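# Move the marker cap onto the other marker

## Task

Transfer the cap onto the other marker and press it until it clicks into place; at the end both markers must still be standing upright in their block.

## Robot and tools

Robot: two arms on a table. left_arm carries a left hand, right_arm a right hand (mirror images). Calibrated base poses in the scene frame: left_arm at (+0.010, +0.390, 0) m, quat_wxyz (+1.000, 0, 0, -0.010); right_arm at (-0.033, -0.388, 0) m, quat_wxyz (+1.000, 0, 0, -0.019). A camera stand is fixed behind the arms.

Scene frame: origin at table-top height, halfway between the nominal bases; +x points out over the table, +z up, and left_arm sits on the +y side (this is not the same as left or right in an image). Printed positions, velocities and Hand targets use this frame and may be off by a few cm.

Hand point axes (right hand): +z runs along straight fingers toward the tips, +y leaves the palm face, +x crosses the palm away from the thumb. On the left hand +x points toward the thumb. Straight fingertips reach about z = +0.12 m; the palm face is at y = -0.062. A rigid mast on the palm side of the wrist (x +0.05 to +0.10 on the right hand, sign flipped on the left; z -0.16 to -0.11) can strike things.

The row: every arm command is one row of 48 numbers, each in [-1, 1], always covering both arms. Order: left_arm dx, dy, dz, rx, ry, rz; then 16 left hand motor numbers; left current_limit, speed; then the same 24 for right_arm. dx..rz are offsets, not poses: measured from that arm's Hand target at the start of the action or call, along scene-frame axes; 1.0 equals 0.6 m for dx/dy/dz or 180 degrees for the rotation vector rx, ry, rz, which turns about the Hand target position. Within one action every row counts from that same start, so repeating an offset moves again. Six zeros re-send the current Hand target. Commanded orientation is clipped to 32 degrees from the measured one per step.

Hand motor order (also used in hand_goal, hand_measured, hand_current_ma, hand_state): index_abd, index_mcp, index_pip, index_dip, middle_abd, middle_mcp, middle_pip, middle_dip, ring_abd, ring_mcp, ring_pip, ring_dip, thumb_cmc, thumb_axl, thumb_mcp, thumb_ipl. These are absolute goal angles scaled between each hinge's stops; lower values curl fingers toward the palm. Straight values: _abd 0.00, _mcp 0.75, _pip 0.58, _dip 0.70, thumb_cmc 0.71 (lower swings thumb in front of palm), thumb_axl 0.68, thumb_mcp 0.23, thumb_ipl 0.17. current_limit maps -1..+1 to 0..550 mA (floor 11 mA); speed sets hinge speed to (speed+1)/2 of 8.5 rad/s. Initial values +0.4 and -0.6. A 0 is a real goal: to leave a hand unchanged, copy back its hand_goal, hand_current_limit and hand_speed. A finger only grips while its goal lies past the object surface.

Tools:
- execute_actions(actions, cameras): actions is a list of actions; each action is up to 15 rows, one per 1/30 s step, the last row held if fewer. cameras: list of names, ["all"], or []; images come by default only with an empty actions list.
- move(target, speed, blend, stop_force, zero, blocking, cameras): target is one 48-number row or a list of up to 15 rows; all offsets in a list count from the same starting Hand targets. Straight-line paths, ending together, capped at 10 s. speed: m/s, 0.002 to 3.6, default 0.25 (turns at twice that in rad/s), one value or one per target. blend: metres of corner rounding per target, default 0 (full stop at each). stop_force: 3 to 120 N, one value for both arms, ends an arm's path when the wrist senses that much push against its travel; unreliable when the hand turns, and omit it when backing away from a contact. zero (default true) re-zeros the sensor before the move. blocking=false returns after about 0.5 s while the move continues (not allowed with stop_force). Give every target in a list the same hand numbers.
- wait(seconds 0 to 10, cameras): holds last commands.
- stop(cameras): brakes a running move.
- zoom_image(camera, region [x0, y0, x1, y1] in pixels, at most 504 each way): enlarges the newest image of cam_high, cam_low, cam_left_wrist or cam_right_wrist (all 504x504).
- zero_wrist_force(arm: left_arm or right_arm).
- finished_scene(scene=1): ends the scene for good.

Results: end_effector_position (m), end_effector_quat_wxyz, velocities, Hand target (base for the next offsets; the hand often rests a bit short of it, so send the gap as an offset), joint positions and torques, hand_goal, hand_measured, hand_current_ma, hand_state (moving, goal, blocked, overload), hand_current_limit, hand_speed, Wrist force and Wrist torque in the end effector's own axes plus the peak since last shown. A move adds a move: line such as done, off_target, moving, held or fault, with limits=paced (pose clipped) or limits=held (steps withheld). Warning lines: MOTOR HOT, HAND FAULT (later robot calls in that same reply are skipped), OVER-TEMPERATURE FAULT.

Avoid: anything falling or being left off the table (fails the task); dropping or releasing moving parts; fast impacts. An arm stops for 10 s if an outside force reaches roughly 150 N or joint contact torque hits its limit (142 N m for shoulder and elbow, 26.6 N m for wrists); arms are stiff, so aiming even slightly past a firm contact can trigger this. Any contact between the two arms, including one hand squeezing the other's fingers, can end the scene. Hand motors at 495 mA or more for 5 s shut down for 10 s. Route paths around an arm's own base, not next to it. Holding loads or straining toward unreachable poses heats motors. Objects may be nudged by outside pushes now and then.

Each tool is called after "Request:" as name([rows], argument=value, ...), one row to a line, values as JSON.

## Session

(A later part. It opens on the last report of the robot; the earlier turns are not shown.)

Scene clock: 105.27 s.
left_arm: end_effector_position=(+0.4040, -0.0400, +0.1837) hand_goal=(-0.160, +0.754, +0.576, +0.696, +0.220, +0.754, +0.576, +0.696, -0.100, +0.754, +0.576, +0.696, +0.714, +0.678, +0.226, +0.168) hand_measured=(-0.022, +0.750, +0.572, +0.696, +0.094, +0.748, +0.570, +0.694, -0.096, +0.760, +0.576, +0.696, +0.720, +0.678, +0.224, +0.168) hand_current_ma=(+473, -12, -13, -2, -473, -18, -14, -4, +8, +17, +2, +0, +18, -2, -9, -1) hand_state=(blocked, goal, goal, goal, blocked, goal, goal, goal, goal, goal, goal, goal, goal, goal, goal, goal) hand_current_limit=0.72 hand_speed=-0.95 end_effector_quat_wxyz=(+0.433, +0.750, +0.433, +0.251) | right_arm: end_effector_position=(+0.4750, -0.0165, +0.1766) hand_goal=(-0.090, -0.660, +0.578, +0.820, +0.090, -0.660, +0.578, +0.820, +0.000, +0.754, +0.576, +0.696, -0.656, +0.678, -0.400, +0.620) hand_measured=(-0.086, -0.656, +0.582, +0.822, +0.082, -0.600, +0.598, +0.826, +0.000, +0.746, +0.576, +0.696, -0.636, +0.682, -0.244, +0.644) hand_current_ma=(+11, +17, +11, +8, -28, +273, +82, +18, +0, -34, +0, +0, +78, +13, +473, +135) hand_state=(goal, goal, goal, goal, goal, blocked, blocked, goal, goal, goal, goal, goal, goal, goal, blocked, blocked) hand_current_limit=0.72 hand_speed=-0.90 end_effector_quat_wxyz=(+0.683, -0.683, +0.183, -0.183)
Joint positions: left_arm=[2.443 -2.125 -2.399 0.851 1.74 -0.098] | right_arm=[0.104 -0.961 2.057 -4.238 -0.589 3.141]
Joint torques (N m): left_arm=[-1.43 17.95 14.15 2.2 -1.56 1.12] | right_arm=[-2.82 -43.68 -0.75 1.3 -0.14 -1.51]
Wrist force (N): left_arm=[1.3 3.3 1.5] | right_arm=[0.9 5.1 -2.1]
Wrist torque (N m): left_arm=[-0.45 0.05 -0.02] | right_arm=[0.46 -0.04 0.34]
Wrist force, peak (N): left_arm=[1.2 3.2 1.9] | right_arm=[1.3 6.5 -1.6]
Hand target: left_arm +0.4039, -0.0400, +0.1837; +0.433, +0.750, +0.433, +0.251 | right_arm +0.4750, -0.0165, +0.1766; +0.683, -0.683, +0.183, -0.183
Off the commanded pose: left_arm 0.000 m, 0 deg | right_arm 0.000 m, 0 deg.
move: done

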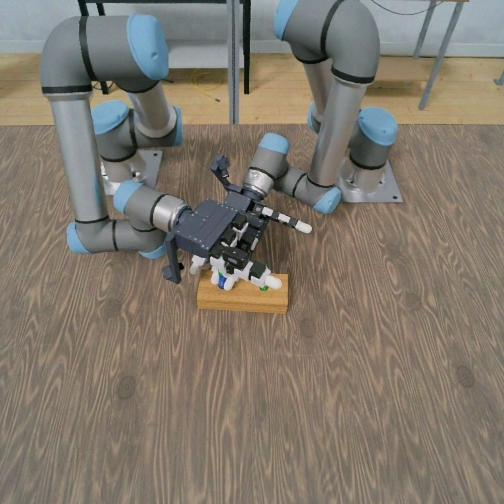

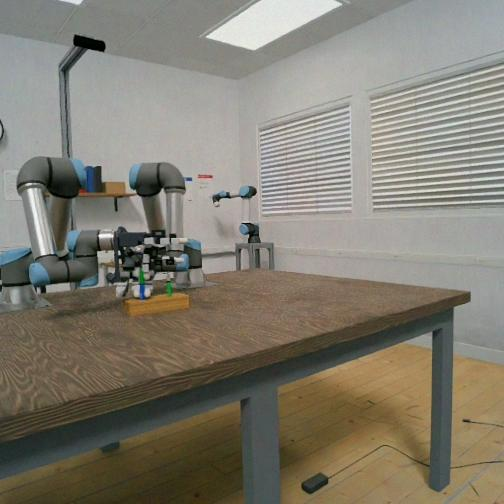

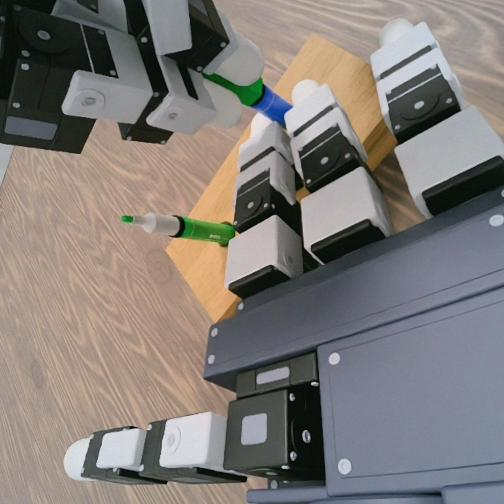

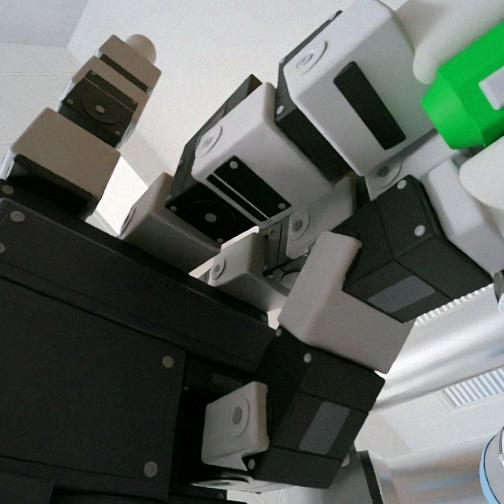

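Request:
move(target=[0,0,0,0,0,0, -0.16,0.754,0.576,0.696, 0.22,0.754,0.576,0.696, -0.1,0.754,0.576,0.696, 0.714,0.678,0.226,0.168, 0.5,-0.95, 0,0,0,0,0,0, -0.09,-0.411,0.577,0.9, 0.09,-0.411,0.577,0.9, 0,0.754,0.576,0.696, -0.657,-0.40,0.2247,0.1676, 0.72,-0.8], cameras=["cam_high","cam_low","cam_right_wrist"])

Request:
zoom_image(camera="cam_low", region=[60, 220, 220, 340])

Request:
zoom_image(camera="cam_high", region=[180, 240, 280, 320])

Scene clock: 115.03 s.
left_arm: end_effector_position=(+0.4039, -0.0400, +0.1837) hand_goal=(-0.160, +0.754, +0.576, +0.696, +0.220, +0.754, +0.576, +0.696, -0.100, +0.754, +0.576, +0.696, +0.714, +0.678, +0.226, +0.168) hand_measured=(-0.020, +0.762, +0.576, +0.696, +0.098, +0.760, +0.576, +0.694, -0.096, +0.760, +0.576, +0.696, +0.720, +0.678, +0.224, +0.168) hand_current_ma=(+412, +23, +0, -2, -412, +20, -1, -4, +8, +17, +2, +0, +18, -2, -9, -1) hand_state=(blocked, goal, goal, goal, blocked, goal, goal, goal, goal, goal, goal, goal, goal, goal, goal, goal) hand_current_limit=0.50 hand_speed=-0.95 end_effector_quat_wxyz=(+0.433, +0.750, +0.433, +0.251) | right_arm: end_effector_position=(+0.4750, -0.0165, +0.1766) hand_goal=(-0.090, -0.410, +0.578, +0.900, +0.090, -0.410, +0.578, +0.900, +0.000, +0.754, +0.576, +0.696, -0.656, -0.400, +0.224, +0.168) hand_measured=(-0.086, -0.416, +0.580, +0.898, +0.086, -0.416, +0.580, +0.898, +0.000, +0.746, +0.576, +0.696, -0.652, -0.398, +0.222, +0.170) hand_current_ma=(+11, -25, +7, -9, -12, -25, +7, -9, +0, -34, +0, +0, +11, +9, -8, +8) hand_state=(goal, goal, goal, goal, goal, goal, goal, goal, goal, goal, goal, goal, goal, goal, goal, goal) hand_current_limit=0.72 hand_speed=-0.80 end_effector_quat_wxyz=(+0.683, -0.683, +0.183, -0.183)
Joint positions: left_arm=[2.443 -2.125 -2.399 0.851 1.74 -0.098] | right_arm=[0.104 -0.961 2.057 -4.238 -0.589 3.141]
Joint torques (N m): left_arm=[-1.32 19.52 8.08 4.08 -1.54 1.17] | right_arm=[-6.46 -28.64 -1.73 1.54 0.59 -1.26]
Wrist force (N): left_arm=[0.1 1.5 1.5] | right_arm=[0.7 4.2 -1.1]
Wrist torque (N m): left_arm=[-0.34 -0.06 -0.12] | right_arm=[0.42 -0.01 0.30]
Wrist force, peak (N): left_arm=[3.8 3.1 4.8] | right_arm=[0.6 6.2 -2.3]
Hand target: left_arm +0.4039, -0.0400, +0.1837; +0.433, +0.750, +0.433, +0.251 | right_arm +0.4750, -0.0165, +0.1766; +0.683, -0.683, +0.183, -0.183
Off the commanded pose: left_arm 0.000 m, 0 deg | right_arm 0.000 m, 0 deg.
move: done
Images, in order (width x height): cam_high 504x504, cam_low 504x504, cam_right_wrist 504x504.

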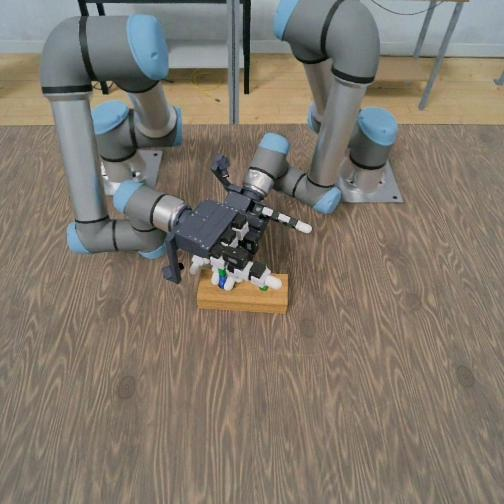

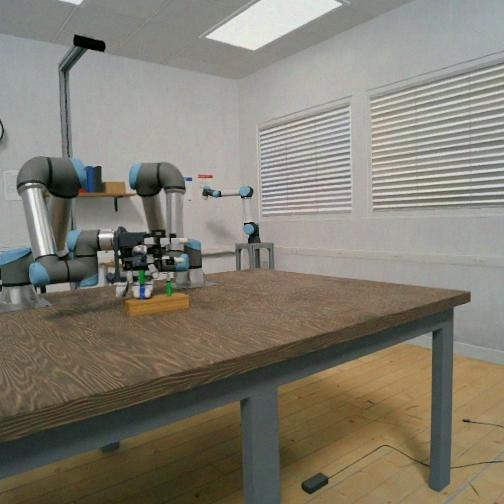

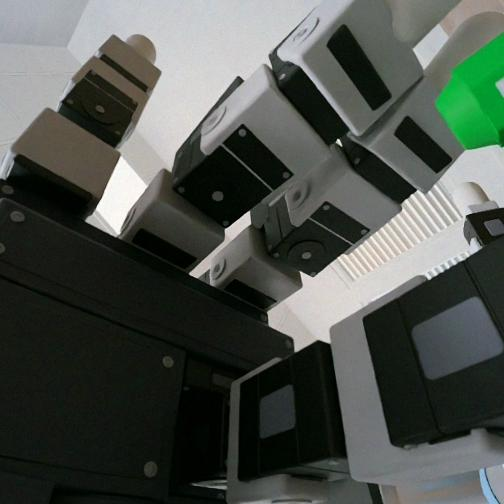

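Scaled by 3.150.

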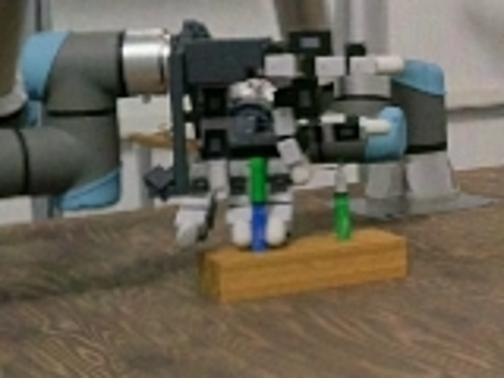

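Scaled by 5.040.

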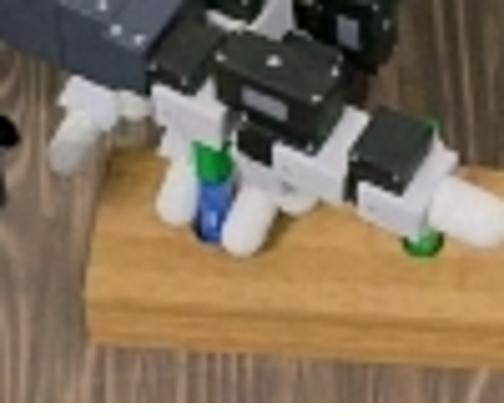

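Request:
move(target=[0,0,0,0,0,0, -0.16,0.754,0.576,0.696, 0.22,0.754,0.576,0.696, -0.1,0.754,0.576,0.696, 0.714,0.678,0.226,0.168, 0.5,-0.95, 0.0108,0.0188,-0.0277,0,0,0, -0.09,-0.411,0.577,0.9, 0.09,-0.411,0.577,0.9, 0,0.754,0.576,0.696, -0.657,-0.40,0.2247,0.1676, 0.72,-0.8], speed=0.04, cameras=["cam_high","cam_low","cam_left_wrist","cam_right_wrist"])

Request:
zoom_image(camera="cam_low", region=[60, 220, 220, 340])

Request:
zoom_image(camera="cam_left_wrist", region=[150, 0, 400, 220])

Scene clock: 119.10 s.
left_arm: end_effector_position=(+0.4039, -0.0400, +0.1837) hand_goal=(-0.160, +0.754, +0.576, +0.696, +0.220, +0.754, +0.576, +0.696, -0.100, +0.754, +0.576, +0.696, +0.714, +0.678, +0.226, +0.168) hand_measured=(-0.020, +0.762, +0.576, +0.696, +0.098, +0.760, +0.576, +0.694, -0.096, +0.760, +0.576, +0.696, +0.720, +0.678, +0.224, +0.168) hand_current_ma=(+412, +23, +0, -2, -412, +20, -1, -4, +8, +17, +2, +0, +18, -2, -9, -1) hand_state=(blocked, goal, goal, goal, blocked, goal, goal, goal, goal, goal, goal, goal, goal, goal, goal, goal) hand_current_limit=0.50 hand_speed=-0.95 end_effector_quat_wxyz=(+0.433, +0.750, +0.433, +0.251) | right_arm: end_effector_position=(+0.4815, -0.0053, +0.1601) hand_goal=(-0.090, -0.410, +0.578, +0.900, +0.090, -0.410, +0.578, +0.900, +0.000, +0.754, +0.576, +0.696, -0.656, -0.400, +0.224, +0.168) hand_measured=(-0.086, -0.416, +0.580, +0.898, +0.086, -0.416, +0.580, +0.898, +0.000, +0.746, +0.576, +0.696, -0.652, -0.398, +0.222, +0.170) hand_current_ma=(+11, -25, +7, -9, -12, -25, +7, -9, +0, -34, +0, +0, +11, +9, -8, +8) hand_state=(goal, goal, goal, goal, goal, goal, goal, goal, goal, goal, goal, goal, goal, goal, goal, goal) hand_current_limit=0.72 hand_speed=-0.80 end_effector_quat_wxyz=(+0.683, -0.683, +0.183, -0.183)
Joint positions: left_arm=[2.443 -2.125 -2.399 0.851 1.74 -0.098] | right_arm=[0.129 -0.909 2.026 -4.258 -0.614 3.141]
Joint torques (N m): left_arm=[-0.65 21.34 5.08 4.01 -1.25 0.93] | right_arm=[11.26 -23.8 -21.25 -4.03 -2.86 0.95]
Wrist force (N): left_arm=[0.2 1.7 1.8] | right_arm=[0.9 4.0 -1.5]
Wrist torque (N m): left_arm=[-0.35 -0.07 -0.11] | right_arm=[0.44 -0.01 0.34]
Wrist force, peak (N): left_arm=[0.4 1.7 2.0] | right_arm=[1.0 4.4 -1.5]
Hand target: left_arm +0.4039, -0.0400, +0.1837; +0.433, +0.750, +0.433, +0.251 | right_arm +0.4815, -0.0053, +0.1600; +0.683, -0.683, +0.183, -0.183
Off the commanded pose: left_arm 0.000 m, 0 deg | right_arm 0.000 m, 0 deg.
move: done

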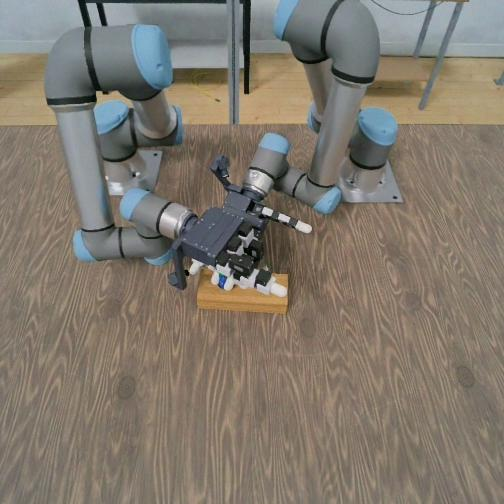

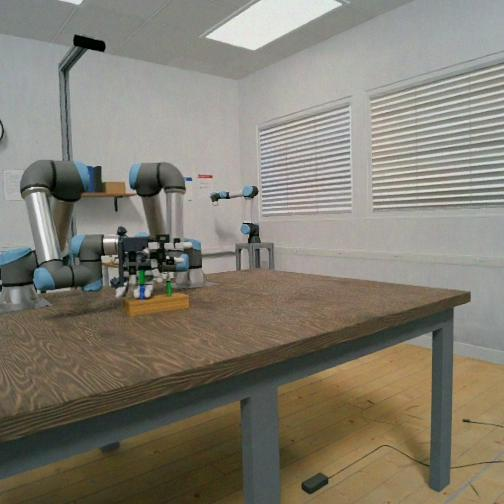

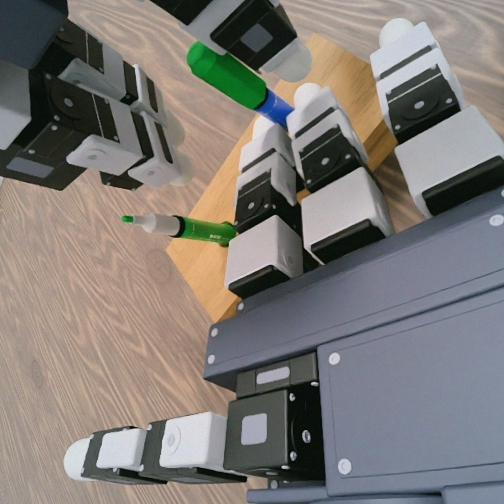

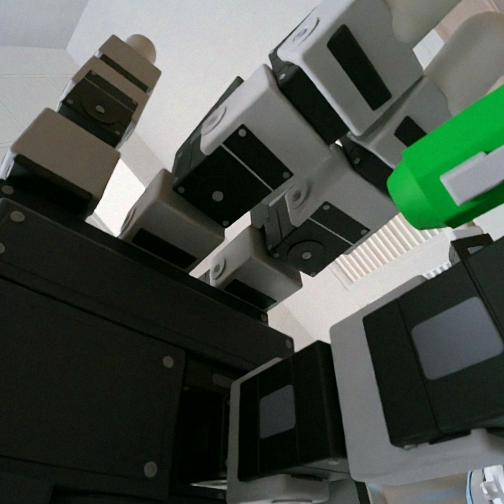

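Scaled by 3.150.

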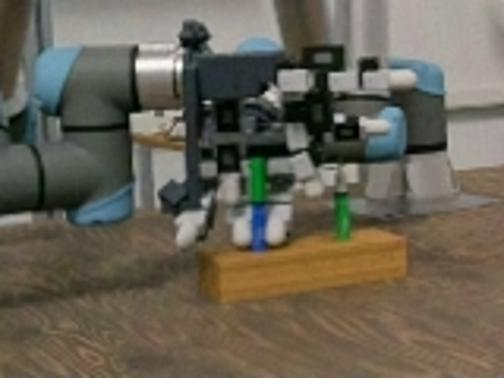

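Scaled by 2.016.

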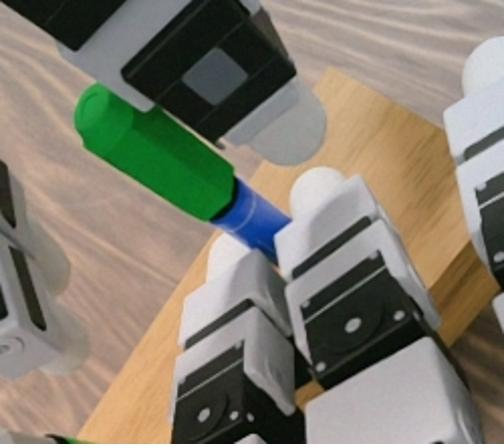

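Request:
move(target=[0,0,0,0,0,0, -0.16,0.754,0.576,0.696, 0.22,0.754,0.576,0.696, -0.1,0.754,0.576,0.696, 0.714,0.678,0.226,0.168, 0.5,-0.95, 0,0,0,0,0,0, -0.09,-0.86,0.51,0.945, 0.09,-0.86,0.51,0.945, 0,0.754,0.576,0.696, -0.657,-0.40,0.2247,0.1676, 0.4,-0.87], cameras=["cam_high","cam_low","cam_left_wrist","cam_right_wrist"])

Request:
zoom_image(camera="cam_low", region=[60, 220, 220, 340])

Request:
zoom_image(camera="cam_left_wrist", region=[150, 0, 400, 220])

Scene clock: 121.33 s.
left_arm: end_effector_position=(+0.4039, -0.0400, +0.1837) hand_goal=(-0.160, +0.754, +0.576, +0.696, +0.220, +0.754, +0.576, +0.696, -0.100, +0.754, +0.576, +0.696, +0.714, +0.678, +0.226, +0.168) hand_measured=(-0.048, +0.758, +0.576, +0.696, +0.072, +0.762, +0.576, +0.694, -0.096, +0.760, +0.576, +0.696, +0.720, +0.678, +0.224, +0.168) hand_current_ma=(+412, +14, +0, -2, -412, +27, +2, -4, +8, +17, +2, +0, +18, -2, -9, -1) hand_state=(blocked, goal, goal, goal, blocked, goal, goal, goal, goal, goal, goal, goal, goal, goal, goal, goal) hand_current_limit=0.50 hand_speed=-0.95 end_effector_quat_wxyz=(+0.433, +0.750, +0.433, +0.251) | right_arm: end_effector_position=(+0.4815, -0.0053, +0.1600) hand_goal=(-0.090, -0.860, +0.510, +0.946, +0.090, -0.860, +0.510, +0.946, +0.000, +0.754, +0.576, +0.696, -0.656, -0.400, +0.224, +0.168) hand_measured=(-0.082, -0.776, +0.528, +0.950, +0.086, -0.744, +0.532, +0.956, +0.000, +0.746, +0.576, +0.696, -0.656, -0.402, +0.222, +0.170) hand_current_ma=(+22, +385, +69, +11, -11, +385, +86, +35, +0, -34, +0, +0, +0, -4, -8, +7) hand_state=(goal, blocked, goal, goal, goal, blocked, blocked, goal, goal, goal, goal, goal, goal, goal, goal, goal) hand_current_limit=0.40 hand_speed=-0.87 end_effector_quat_wxyz=(+0.683, -0.683, +0.183, -0.183)
Joint positions: left_arm=[2.443 -2.125 -2.399 0.851 1.74 -0.098] | right_arm=[0.13 -0.909 2.025 -4.258 -0.614 3.141]
Joint torques (N m): left_arm=[-1.29 21.72 5.7 3.99 1.3 0.94] | right_arm=[10.61 -24.99 -20.76 -4.05 -2.62 1.05]
Wrist force (N): left_arm=[-2.7 2.4 2.7] | right_arm=[0.5 4.9 0.2]
Wrist torque (N m): left_arm=[-0.48 -0.38 -0.33] | right_arm=[0.62 0.00 0.36]
Wrist force, peak (N): left_arm=[-2.8 2.6 2.8] | right_arm=[0.1 5.0 0.2]
Hand target: left_arm +0.4039, -0.0400, +0.1837; +0.433, +0.750, +0.433, +0.251 | right_arm +0.4815, -0.0053, +0.1600; +0.683, -0.683, +0.183, -0.183
Off the commanded pose: left_arm 0.000 m, 0 deg | right_arm 0.000 m, 0 deg.
move: done

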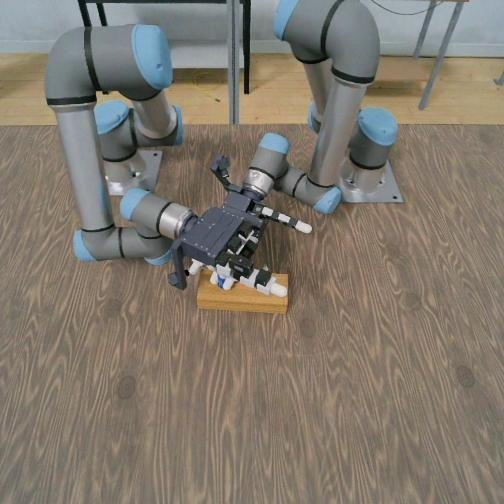

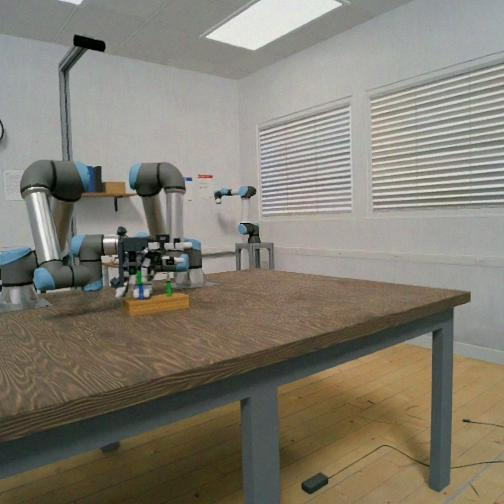

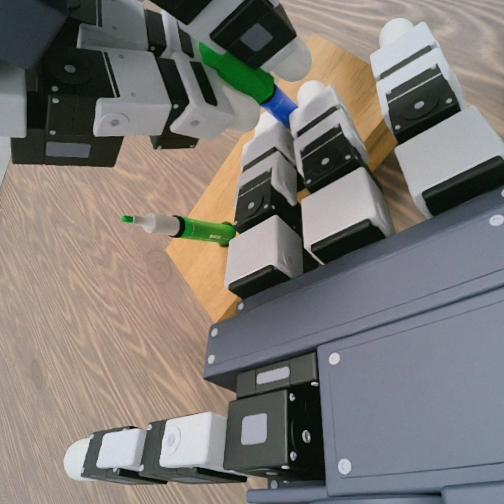

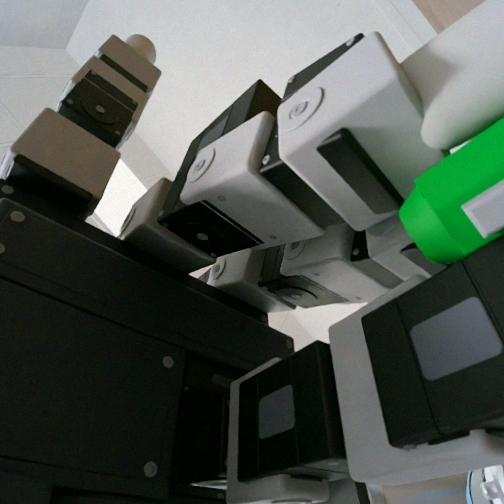

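Scaled by 3.150.

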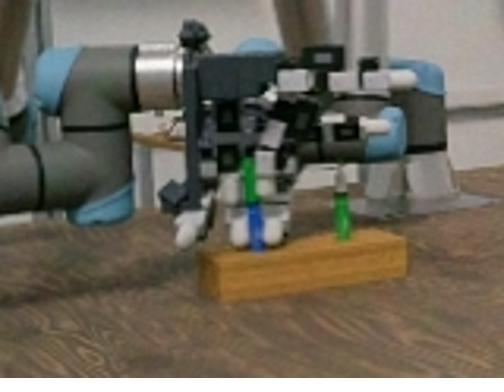

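Scaled by 2.016.

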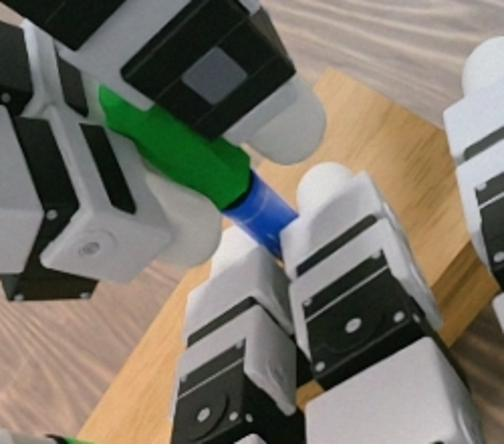

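Request:
move(target=[0,0,0,0,0,0, -0.2,0.754,0.576,0.696, 0.22,0.754,0.576,0.696, -0.1,0.754,0.576,0.696, 0.714,0.678,0.226,0.168, 0.75,-0.95, 0.0058,0.0101,0,0,0,0, -0.09,-0.93,0.51,0.93, 0.09,-0.93,0.51,0.93, 0,0.754,0.576,0.696, -0.657,-0.40,0.2247,0.1676, 0.75,-0.87], speed=0.02, cameras=["cam_high","cam_low","cam_left_wrist","cam_right_wrist"])

Request:
zoom_image(camera="cam_low", region=[60, 220, 220, 340])

Request:
zoom_image(camera="cam_left_wrist", region=[150, 0, 400, 220])

Scene clock: 122.97 s.
left_arm: end_effector_position=(+0.4040, -0.0399, +0.1837) hand_goal=(-0.200, +0.754, +0.576, +0.696, +0.220, +0.754, +0.576, +0.696, -0.100, +0.754, +0.576, +0.696, +0.714, +0.678, +0.226, +0.168) hand_measured=(-0.050, +0.754, +0.574, +0.696, +0.072, +0.754, +0.574, +0.694, -0.096, +0.760, +0.576, +0.696, +0.720, +0.678, +0.224, +0.168) hand_current_ma=(+481, -1, -6, -2, -481, -1, -5, -4, +8, +17, +2, +0, +18, -2, -9, -1) hand_state=(blocked, goal, goal, goal, blocked, goal, goal, goal, goal, goal, goal, goal, goal, goal, goal, goal) hand_current_limit=0.75 hand_speed=-0.95 end_effector_quat_wxyz=(+0.433, +0.750, +0.433, +0.251) | right_arm: end_effector_position=(+0.4849, +0.0007, +0.1600) hand_goal=(-0.090, -0.930, +0.510, +0.930, +0.090, -0.930, +0.510, +0.930, +0.000, +0.754, +0.576, +0.696, -0.656, -0.400, +0.224, +0.168) hand_measured=(-0.078, -0.870, +0.528, +0.938, +0.072, -0.768, +0.538, +0.952, +0.000, +0.746, +0.576, +0.696, -0.648, -0.402, +0.228, +0.168) hand_current_ma=(+38, +272, +69, +31, -59, +481, +111, +88, +0, -34, +0, +0, +30, -9, +22, +3) hand_state=(goal, blocked, goal, goal, goal, blocked, blocked, blocked, goal, goal, goal, goal, goal, goal, goal, goal) hand_current_limit=0.75 hand_speed=-0.87 end_effector_quat_wxyz=(+0.683, -0.683, +0.183, -0.183)
Joint positions: left_arm=[2.443 -2.125 -2.399 0.851 1.74 -0.098] | right_arm=[0.142 -0.902 2.009 -4.248 -0.627 3.141]
Joint torques (N m): left_arm=[-1.83 23.21 5.5 3.86 0.19 1.02] | right_arm=[10.92 -24.63 -20.17 1.41 -3.01 0.63]
Wrist force (N): left_arm=[3.2 2.7 3.9] | right_arm=[-0.1 3.8 -2.7]
Wrist torque (N m): left_arm=[-0.59 0.28 0.12] | right_arm=[0.41 0.06 0.36]
Wrist force, peak (N): left_arm=[-2.9 3.0 4.1] | right_arm=[0.3 4.8 -1.4]
Hand target: left_arm +0.4039, -0.0400, +0.1837; +0.433, +0.750, +0.433, +0.251 | right_arm +0.4850, +0.0008, +0.1600; +0.683, -0.683, +0.183, -0.183
Off the commanded pose: left_arm 0.000 m, 0 deg | right_arm 0.000 m, 0 deg.
move: done

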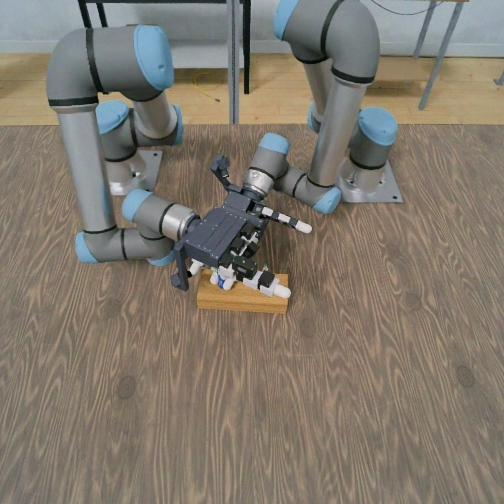

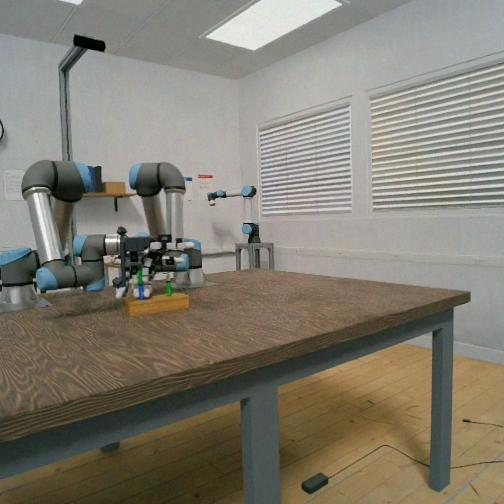

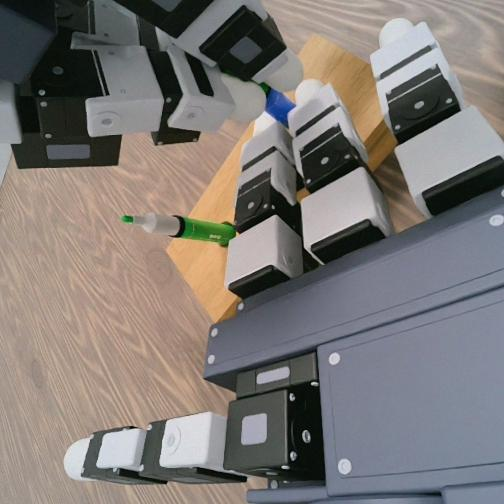

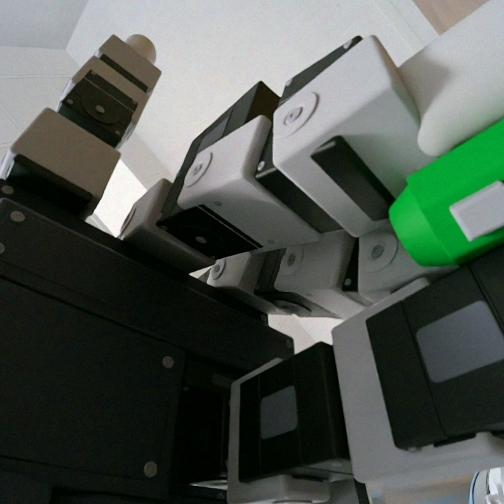

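Scaled by 3.150.

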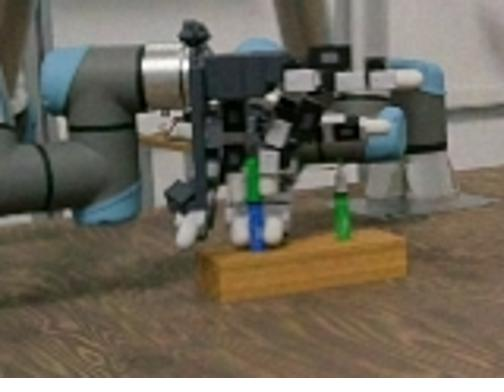

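Scaled by 2.016.

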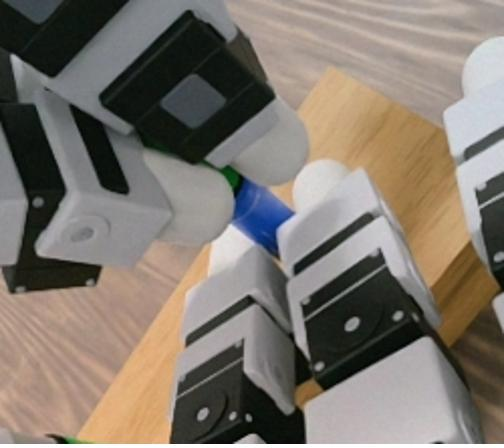

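Request:
move([
  [0,0,0,0,0,0, -0.25,0.754,0.576,0.696, 0.25,0.754,0.576,0.696, -0.1,0.754,0.576,0.696, 0.714,0.678,0.226,0.168, 0.77,-0.95, 0.0043,-0.0025,0,0,0,0, -0.09,-0.98,0.51,0.93, 0.09,-0.93,0.51,0.93, 0,0.754,0.576,0.696, -0.657,-0.40,0.2247,0.1676, 0.77,-0.87],
], speed=0.02)

Request:
move([
  [0,0,0,0,0,0, -0.25,0.754,0.576,0.696, 0.25,0.754,0.576,0.696, -0.1,0.754,0.576,0.696, 0.714,0.678,0.226,0.168, 0.77,-0.95, 0,0,0.02,0,0,0, -0.09,-0.98,0.51,0.93, 0.09,-0.93,0.51,0.93, 0,0.754,0.576,0.696, -0.657,-0.40,0.2247,0.1676, 0.77,-0.87],
], speed=0.02, cameras=["cam_high","cam_low","cam_left_wrist","cam_right_wrist"])

Request:
zoom_image(camera="cam_low", region=[60, 220, 220, 340])

Request:
zoom_image(camera="cam_left_wrist", region=[150, 0, 400, 220])

Scene clock: 124.53 s.
left_arm: end_effector_position=(+0.4039, -0.0400, +0.1837) hand_goal=(-0.250, +0.754, +0.576, +0.696, +0.250, +0.754, +0.576, +0.696, -0.100, +0.754, +0.576, +0.696, +0.714, +0.678, +0.226, +0.168) hand_measured=(-0.050, +0.754, +0.574, +0.696, +0.072, +0.754, +0.574, +0.694, -0.096, +0.760, +0.576, +0.696, +0.720, +0.678, +0.224, +0.168) hand_current_ma=(+487, +1, -6, -2, -487, -1, -5, -4, +8, +17, +2, +0, +18, -2, -9, -1) hand_state=(blocked, goal, goal, goal, blocked, goal, goal, goal, goal, goal, goal, goal, goal, goal, goal, goal) hand_current_limit=0.77 hand_speed=-0.95 end_effector_quat_wxyz=(+0.433, +0.750, +0.433, +0.251) | right_arm: end_effector_position=(+0.4875, -0.0006, +0.1600) hand_goal=(-0.090, -0.980, +0.510, +0.930, +0.090, -0.930, +0.510, +0.930, +0.000, +0.754, +0.576, +0.696, -0.656, -0.400, +0.224, +0.168) hand_measured=(-0.068, -0.878, +0.536, +0.940, +0.088, -0.768, +0.538, +0.952, +0.000, +0.746, +0.576, +0.696, -0.644, -0.402, +0.232, +0.168) hand_current_ma=(+75, +487, +104, +34, -5, +487, +111, +86, +0, -34, +0, +0, +50, -8, +40, +4) hand_state=(blocked, blocked, blocked, goal, goal, blocked, blocked, blocked, goal, goal, goal, goal, goal, goal, goal, goal) hand_current_limit=0.77 hand_speed=-0.87 end_effector_quat_wxyz=(+0.683, -0.683, +0.183, -0.183)
Joint positions: left_arm=[2.443 -2.125 -2.399 0.851 1.74 -0.098] | right_arm=[0.139 -0.9 2.003 -4.245 -0.623 3.141]
Joint torques (N m): left_arm=[-2.46 23.3 5.97 3.98 -2.02 0.76] | right_arm=[-10.49 -24.87 -21.88 1.61 2.11 -1.11]
Wrist force (N): left_arm=[2.2 2.8 6.0] | right_arm=[-2.0 3.3 -2.0]
Wrist torque (N m): left_arm=[-0.78 0.14 0.04] | right_arm=[0.39 0.19 0.42]
Wrist force, peak (N): left_arm=[2.1 2.8 6.2] | right_arm=[-0.3 4.3 -2.9]
Hand target: left_arm +0.4039, -0.0400, +0.1837; +0.433, +0.750, +0.433, +0.251 | right_arm +0.4876, -0.0007, +0.1600; +0.683, -0.683, +0.183, -0.183
Off the commanded pose: left_arm 0.000 m, 0 deg | right_arm 0.000 m, 0 deg.
move: done

Scene clock: 125.57 s.
left_arm: end_effector_position=(+0.4039, -0.0400, +0.1837) hand_goal=(-0.250, +0.754, +0.576, +0.696, +0.250, +0.754, +0.576, +0.696, -0.100, +0.754, +0.576, +0.696, +0.714, +0.678, +0.226, +0.168) hand_measured=(-0.050, +0.754, +0.574, +0.696, +0.072, +0.754, +0.574, +0.694, -0.096, +0.760, +0.576, +0.696, +0.720, +0.678, +0.224, +0.168) hand_current_ma=(+487, +2, -6, -2, -487, +1, -5, -4, +8, +17, +2, +0, +18, -2, -9, -1) hand_state=(blocked, goal, goal, goal, blocked, goal, goal, goal, goal, goal, goal, goal, goal, goal, goal, goal) hand_current_limit=0.77 hand_speed=-0.95 end_effector_quat_wxyz=(+0.433, +0.750, +0.433, +0.251) | right_arm: end_effector_position=(+0.4876, -0.0007, +0.1720) hand_goal=(-0.090, -0.980, +0.510, +0.930, +0.090, -0.930, +0.510, +0.930, +0.000, +0.754, +0.576, +0.696, -0.656, -0.400, +0.224, +0.168) hand_measured=(-0.080, -0.878, +0.536, +0.940, +0.082, -0.774, +0.538, +0.952, +0.000, +0.746, +0.576, +0.696, -0.650, -0.402, +0.230, +0.170) hand_current_ma=(+31, +487, +107, +34, -25, +486, +115, +86, +0, -34, +0, +0, +21, -5, +27, +6) hand_state=(goal, blocked, blocked, goal, goal, blocked, blocked, blocked, goal, goal, goal, goal, goal, goal, goal, goal) hand_current_limit=0.77 hand_speed=-0.87 end_effector_quat_wxyz=(+0.683, -0.683, +0.183, -0.183)
Joint positions: left_arm=[2.443 -2.125 -2.399 0.851 1.74 -0.098] | right_arm=[0.139 -0.927 2.004 -4.218 -0.623 3.141]
Joint torques (N m): left_arm=[-0.98 23.52 6.22 4.09 -1.6 0.75] | right_arm=[-9.29 -44.2 -0.95 1.5 2.1 -0.98]
Wrist force (N): left_arm=[1.1 2.4 -0.1] | right_arm=[1.1 4.4 -1.5]
Wrist torque (N m): left_arm=[-0.26 0.01 -0.03] | right_arm=[0.54 -0.04 0.34]
Wrist force, peak (N): left_arm=[2.0 2.7 6.3] | right_arm=[-2.0 5.7 -2.2]
Hand target: left_arm +0.4039, -0.0400, +0.1837; +0.433, +0.750, +0.433, +0.251 | right_arm +0.4876, -0.0007, +0.1720; +0.683, -0.683, +0.183, -0.183
Off the commanded pose: left_arm 0.000 m, 0 deg | right_arm 0.000 m, 0 deg.
move: done

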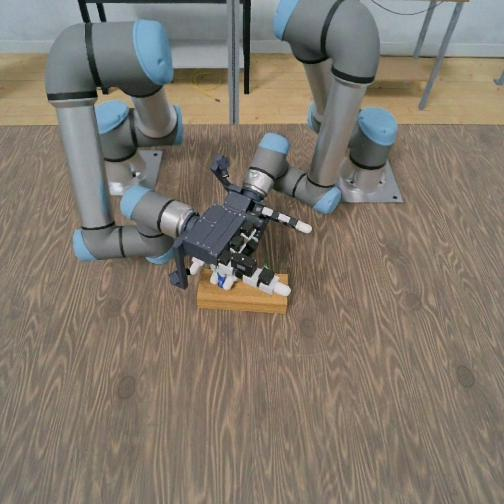

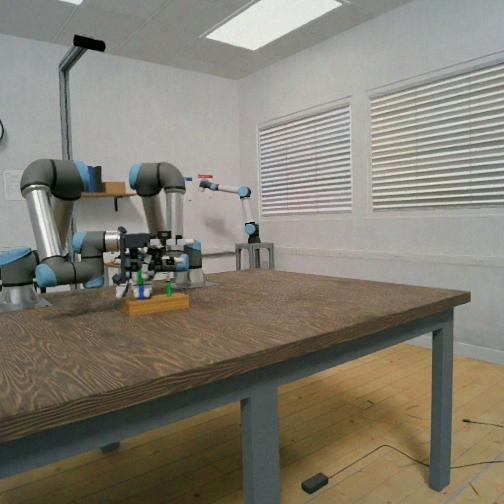

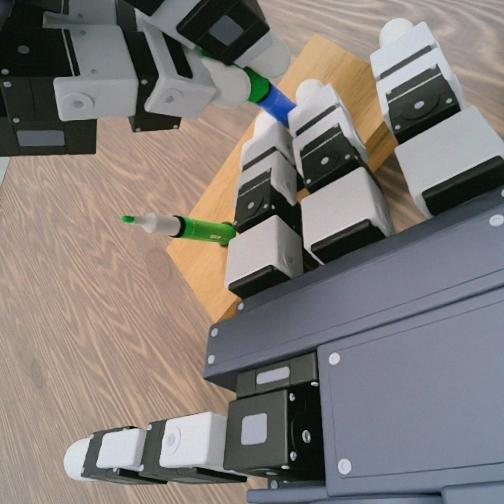

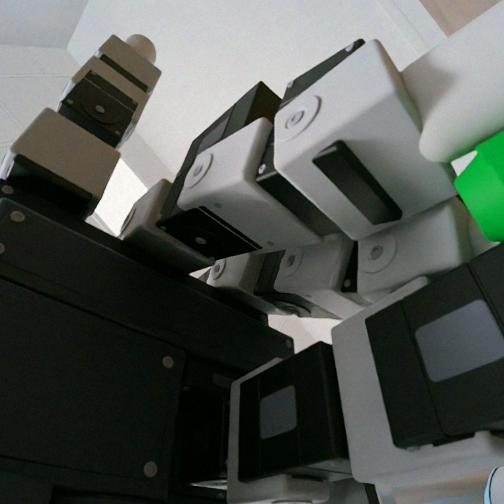

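Scaled by 3.150.

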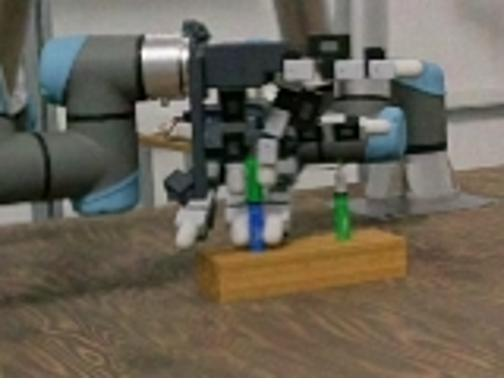

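Scaled by 2.016.

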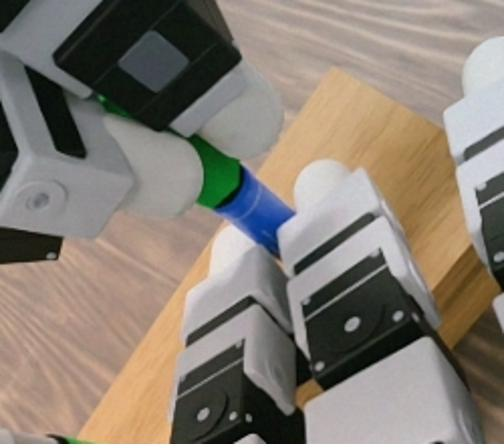

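Request:
move([
  [0,0,0,0,0,0, 0.1,0.754,0.576,0.696, -0.08,0.754,0.576,0.696, -0.1,0.754,0.576,0.696, 0.714,0.678,0.226,0.168, 0.4,-0.9, 0,0,0,0,0,0, -0.09,-0.93,0.51,0.93, 0.09,-0.9,0.51,0.93, 0,0.754,0.576,0.696, -0.657,-0.40,0.2247,0.1676, 0.6,-0.87],
])

Request:
move([
  [0,0,0,0,0,0, 0.1,0.754,0.576,0.696, -0.08,0.754,0.576,0.696, -0.1,0.754,0.576,0.696, 0.714,0.678,0.226,0.168, 0.4,-0.9, 0,0,0.0367,0,0,0, -0.09,-0.93,0.51,0.93, 0.09,-0.9,0.51,0.93, 0,0.754,0.576,0.696, -0.657,-0.40,0.2247,0.1676, 0.6,-0.87],
], speed=0.03, cameras=["cam_high","cam_low","cam_left_wrist","cam_right_wrist"])

Request:
zoom_image(camera="cam_low", region=[60, 220, 220, 340])

Request:
zoom_image(camera="cam_left_wrist", region=[150, 0, 400, 220])

Request:
zoom_image(camera="cam_high", region=[180, 240, 280, 320])

Scene clock: 139.87 s.
left_arm: end_effector_position=(+0.4039, -0.0400, +0.1837) hand_goal=(+0.100, +0.754, +0.576, +0.696, -0.080, +0.754, +0.576, +0.696, -0.100, +0.754, +0.576, +0.696, +0.714, +0.678, +0.226, +0.168) hand_measured=(+0.096, +0.760, +0.576, +0.696, -0.076, +0.760, +0.576, +0.694, -0.096, +0.760, +0.576, +0.696, +0.720, +0.678, +0.224, +0.168) hand_current_ma=(-9, +18, -2, -2, +9, +16, -2, -4, +8, +17, +2, +0, +18, -2, -9, -1) hand_state=(goal, goal, goal, goal, goal, goal, goal, goal, goal, goal, goal, goal, goal, goal, goal, goal) hand_current_limit=0.40 hand_speed=-0.90 end_effector_quat_wxyz=(+0.433, +0.750, +0.433, +0.251) | right_arm: end_effector_position=(+0.4876, -0.0007, +0.1720) hand_goal=(-0.090, -0.930, +0.510, +0.930, +0.090, -0.900, +0.510, +0.930, +0.000, +0.754, +0.576, +0.696, -0.656, -0.400, +0.224, +0.168) hand_measured=(-0.080, -0.878, +0.536, +0.940, +0.080, -0.778, +0.538, +0.952, +0.000, +0.746, +0.576, +0.696, -0.650, -0.402, +0.230, +0.170) hand_current_ma=(+29, +235, +108, +36, -33, +440, +115, +86, +0, -34, +0, +0, +20, -5, +27, +6) hand_state=(goal, blocked, blocked, goal, goal, blocked, blocked, blocked, goal, goal, goal, goal, goal, goal, goal, goal) hand_current_limit=0.60 hand_speed=-0.87 end_effector_quat_wxyz=(+0.683, -0.683, +0.183, -0.183)
Joint positions: left_arm=[2.443 -2.125 -2.399 0.851 1.74 -0.098] | right_arm=[0.139 -0.928 2.004 -4.218 -0.623 3.141]
Joint torques (N m): left_arm=[-0.43 24.83 6.66 3.84 0.7 0.51] | right_arm=[2.88 -43.82 -0.33 1.31 1.35 -1.23]
Wrist force (N): left_arm=[0.5 1.5 1.8] | right_arm=[0.6 3.9 -1.3]
Wrist torque (N m): left_arm=[-0.40 -0.07 -0.08] | right_arm=[0.48 0.00 0.31]
Wrist force, peak (N): left_arm=[1.3 2.7 -0.1] | right_arm=[0.5 4.9 -1.6]
Hand target: left_arm +0.4039, -0.0400, +0.1837; +0.433, +0.750, +0.433, +0.251 | right_arm +0.4876, -0.0007, +0.1720; +0.683, -0.683, +0.183, -0.183
Off the commanded pose: left_arm 0.000 m, 0 deg | right_arm 0.000 m, 0 deg.
move: done

Scene clock: 141.00 s.
left_arm: end_effector_position=(+0.4039, -0.0400, +0.1837) hand_goal=(+0.100, +0.754, +0.576, +0.696, -0.080, +0.754, +0.576, +0.696, -0.100, +0.754, +0.576, +0.696, +0.714, +0.678, +0.226, +0.168) hand_measured=(+0.096, +0.760, +0.576, +0.696, -0.076, +0.760, +0.576, +0.694, -0.096, +0.760, +0.576, +0.696, +0.720, +0.678, +0.224, +0.168) hand_current_ma=(-9, +18, -2, -2, +9, +16, -2, -4, +8, +17, +2, +0, +18, -2, -9, -1) hand_state=(goal, goal, goal, goal, goal, goal, goal, goal, goal, goal, goal, goal, goal, goal, goal, goal) hand_current_limit=0.40 hand_speed=-0.90 end_effector_quat_wxyz=(+0.433, +0.750, +0.433, +0.251) | right_arm: end_effector_position=(+0.4876, -0.0007, +0.1939) hand_goal=(-0.090, -0.930, +0.510, +0.930, +0.090, -0.900, +0.510, +0.930, +0.000, +0.754, +0.576, +0.696, -0.656, -0.400, +0.224, +0.168) hand_measured=(-0.080, -0.878, +0.536, +0.940, +0.078, -0.778, +0.538, +0.952, +0.000, +0.746, +0.576, +0.696, -0.650, -0.402, +0.230, +0.170) hand_current_ma=(+29, +235, +108, +36, -40, +440, +115, +86, +0, -34, +0, +0, +20, -5, +27, +6) hand_state=(goal, blocked, blocked, goal, goal, blocked, blocked, blocked, goal, goal, goal, goal, goal, goal, goal, goal) hand_current_limit=0.60 hand_speed=-0.87 end_effector_quat_wxyz=(+0.683, -0.683, +0.183, -0.183)
Joint positions: left_arm=[2.443 -2.125 -2.399 0.851 1.74 -0.098] | right_arm=[0.139 -0.977 2.003 -4.168 -0.623 3.141]
Joint torques (N m): left_arm=[-1.57 23.72 5.74 3.8 0.62 0.69] | right_arm=[5.28 -40.89 -22.18 1.55 1.42 -1.29]
Wrist force (N): left_arm=[0.5 1.6 1.9] | right_arm=[0.6 3.9 -1.3]
Wrist torque (N m): left_arm=[-0.39 -0.06 -0.08] | right_arm=[0.48 -0.01 0.27]
Wrist force, peak (N): left_arm=[0.3 1.7 2.0] | right_arm=[0.6 4.3 -1.2]
Hand target: left_arm +0.4039, -0.0400, +0.1837; +0.433, +0.750, +0.433, +0.251 | right_arm +0.4876, -0.0007, +0.1940; +0.683, -0.683, +0.183, -0.183
Off the commanded pose: left_arm 0.000 m, 0 deg | right_arm 0.000 m, 0 deg.
move: done

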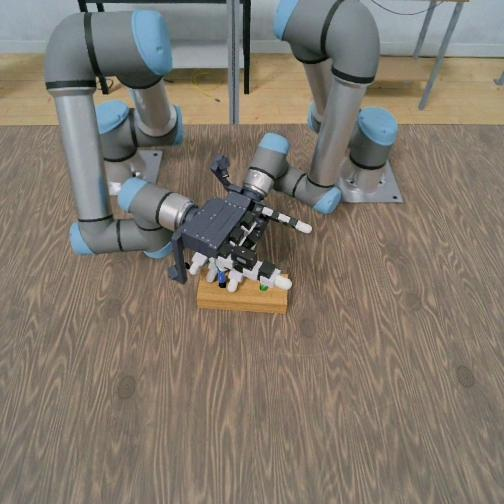

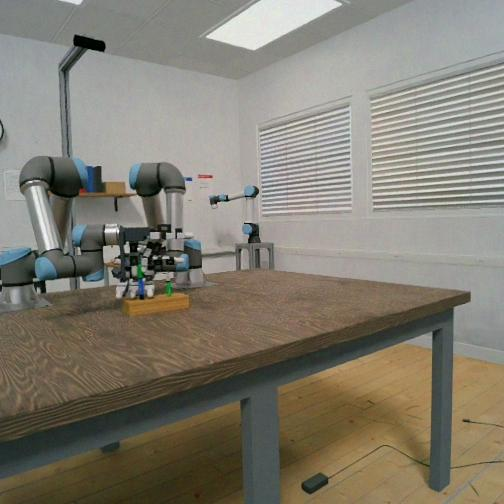

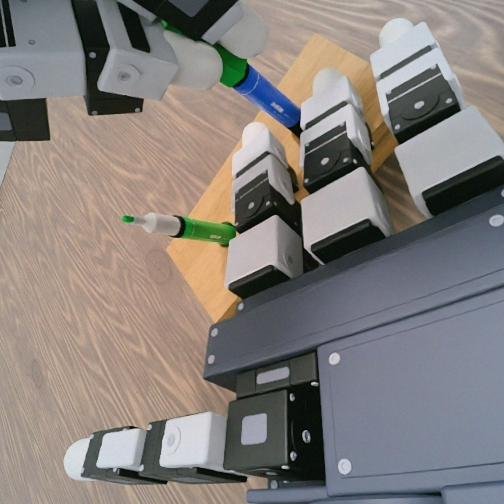

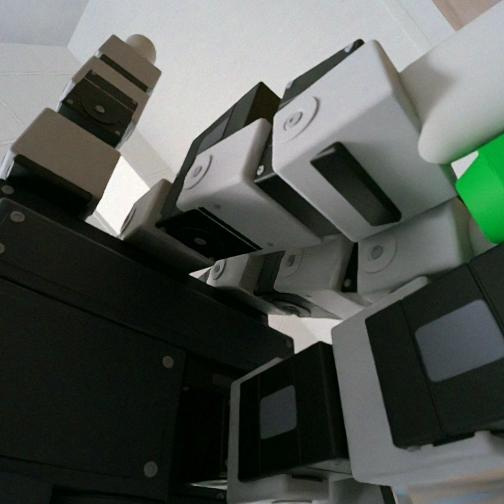

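Scaled by 3.150.

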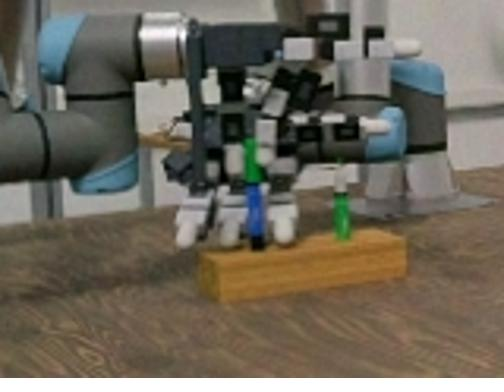

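Scaled by 2.016.

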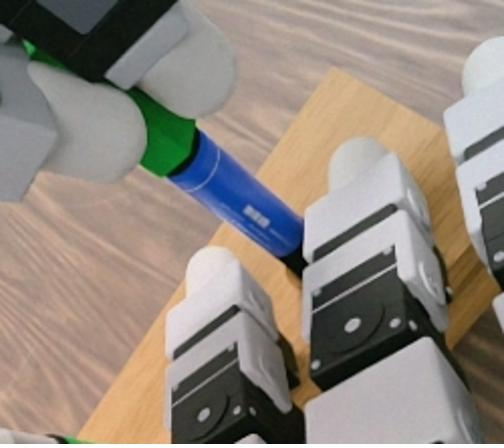

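Scaled by 5.040.

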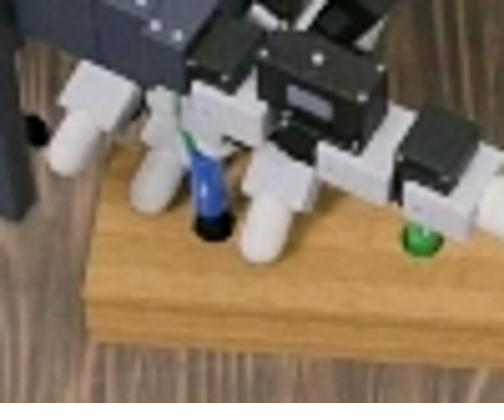

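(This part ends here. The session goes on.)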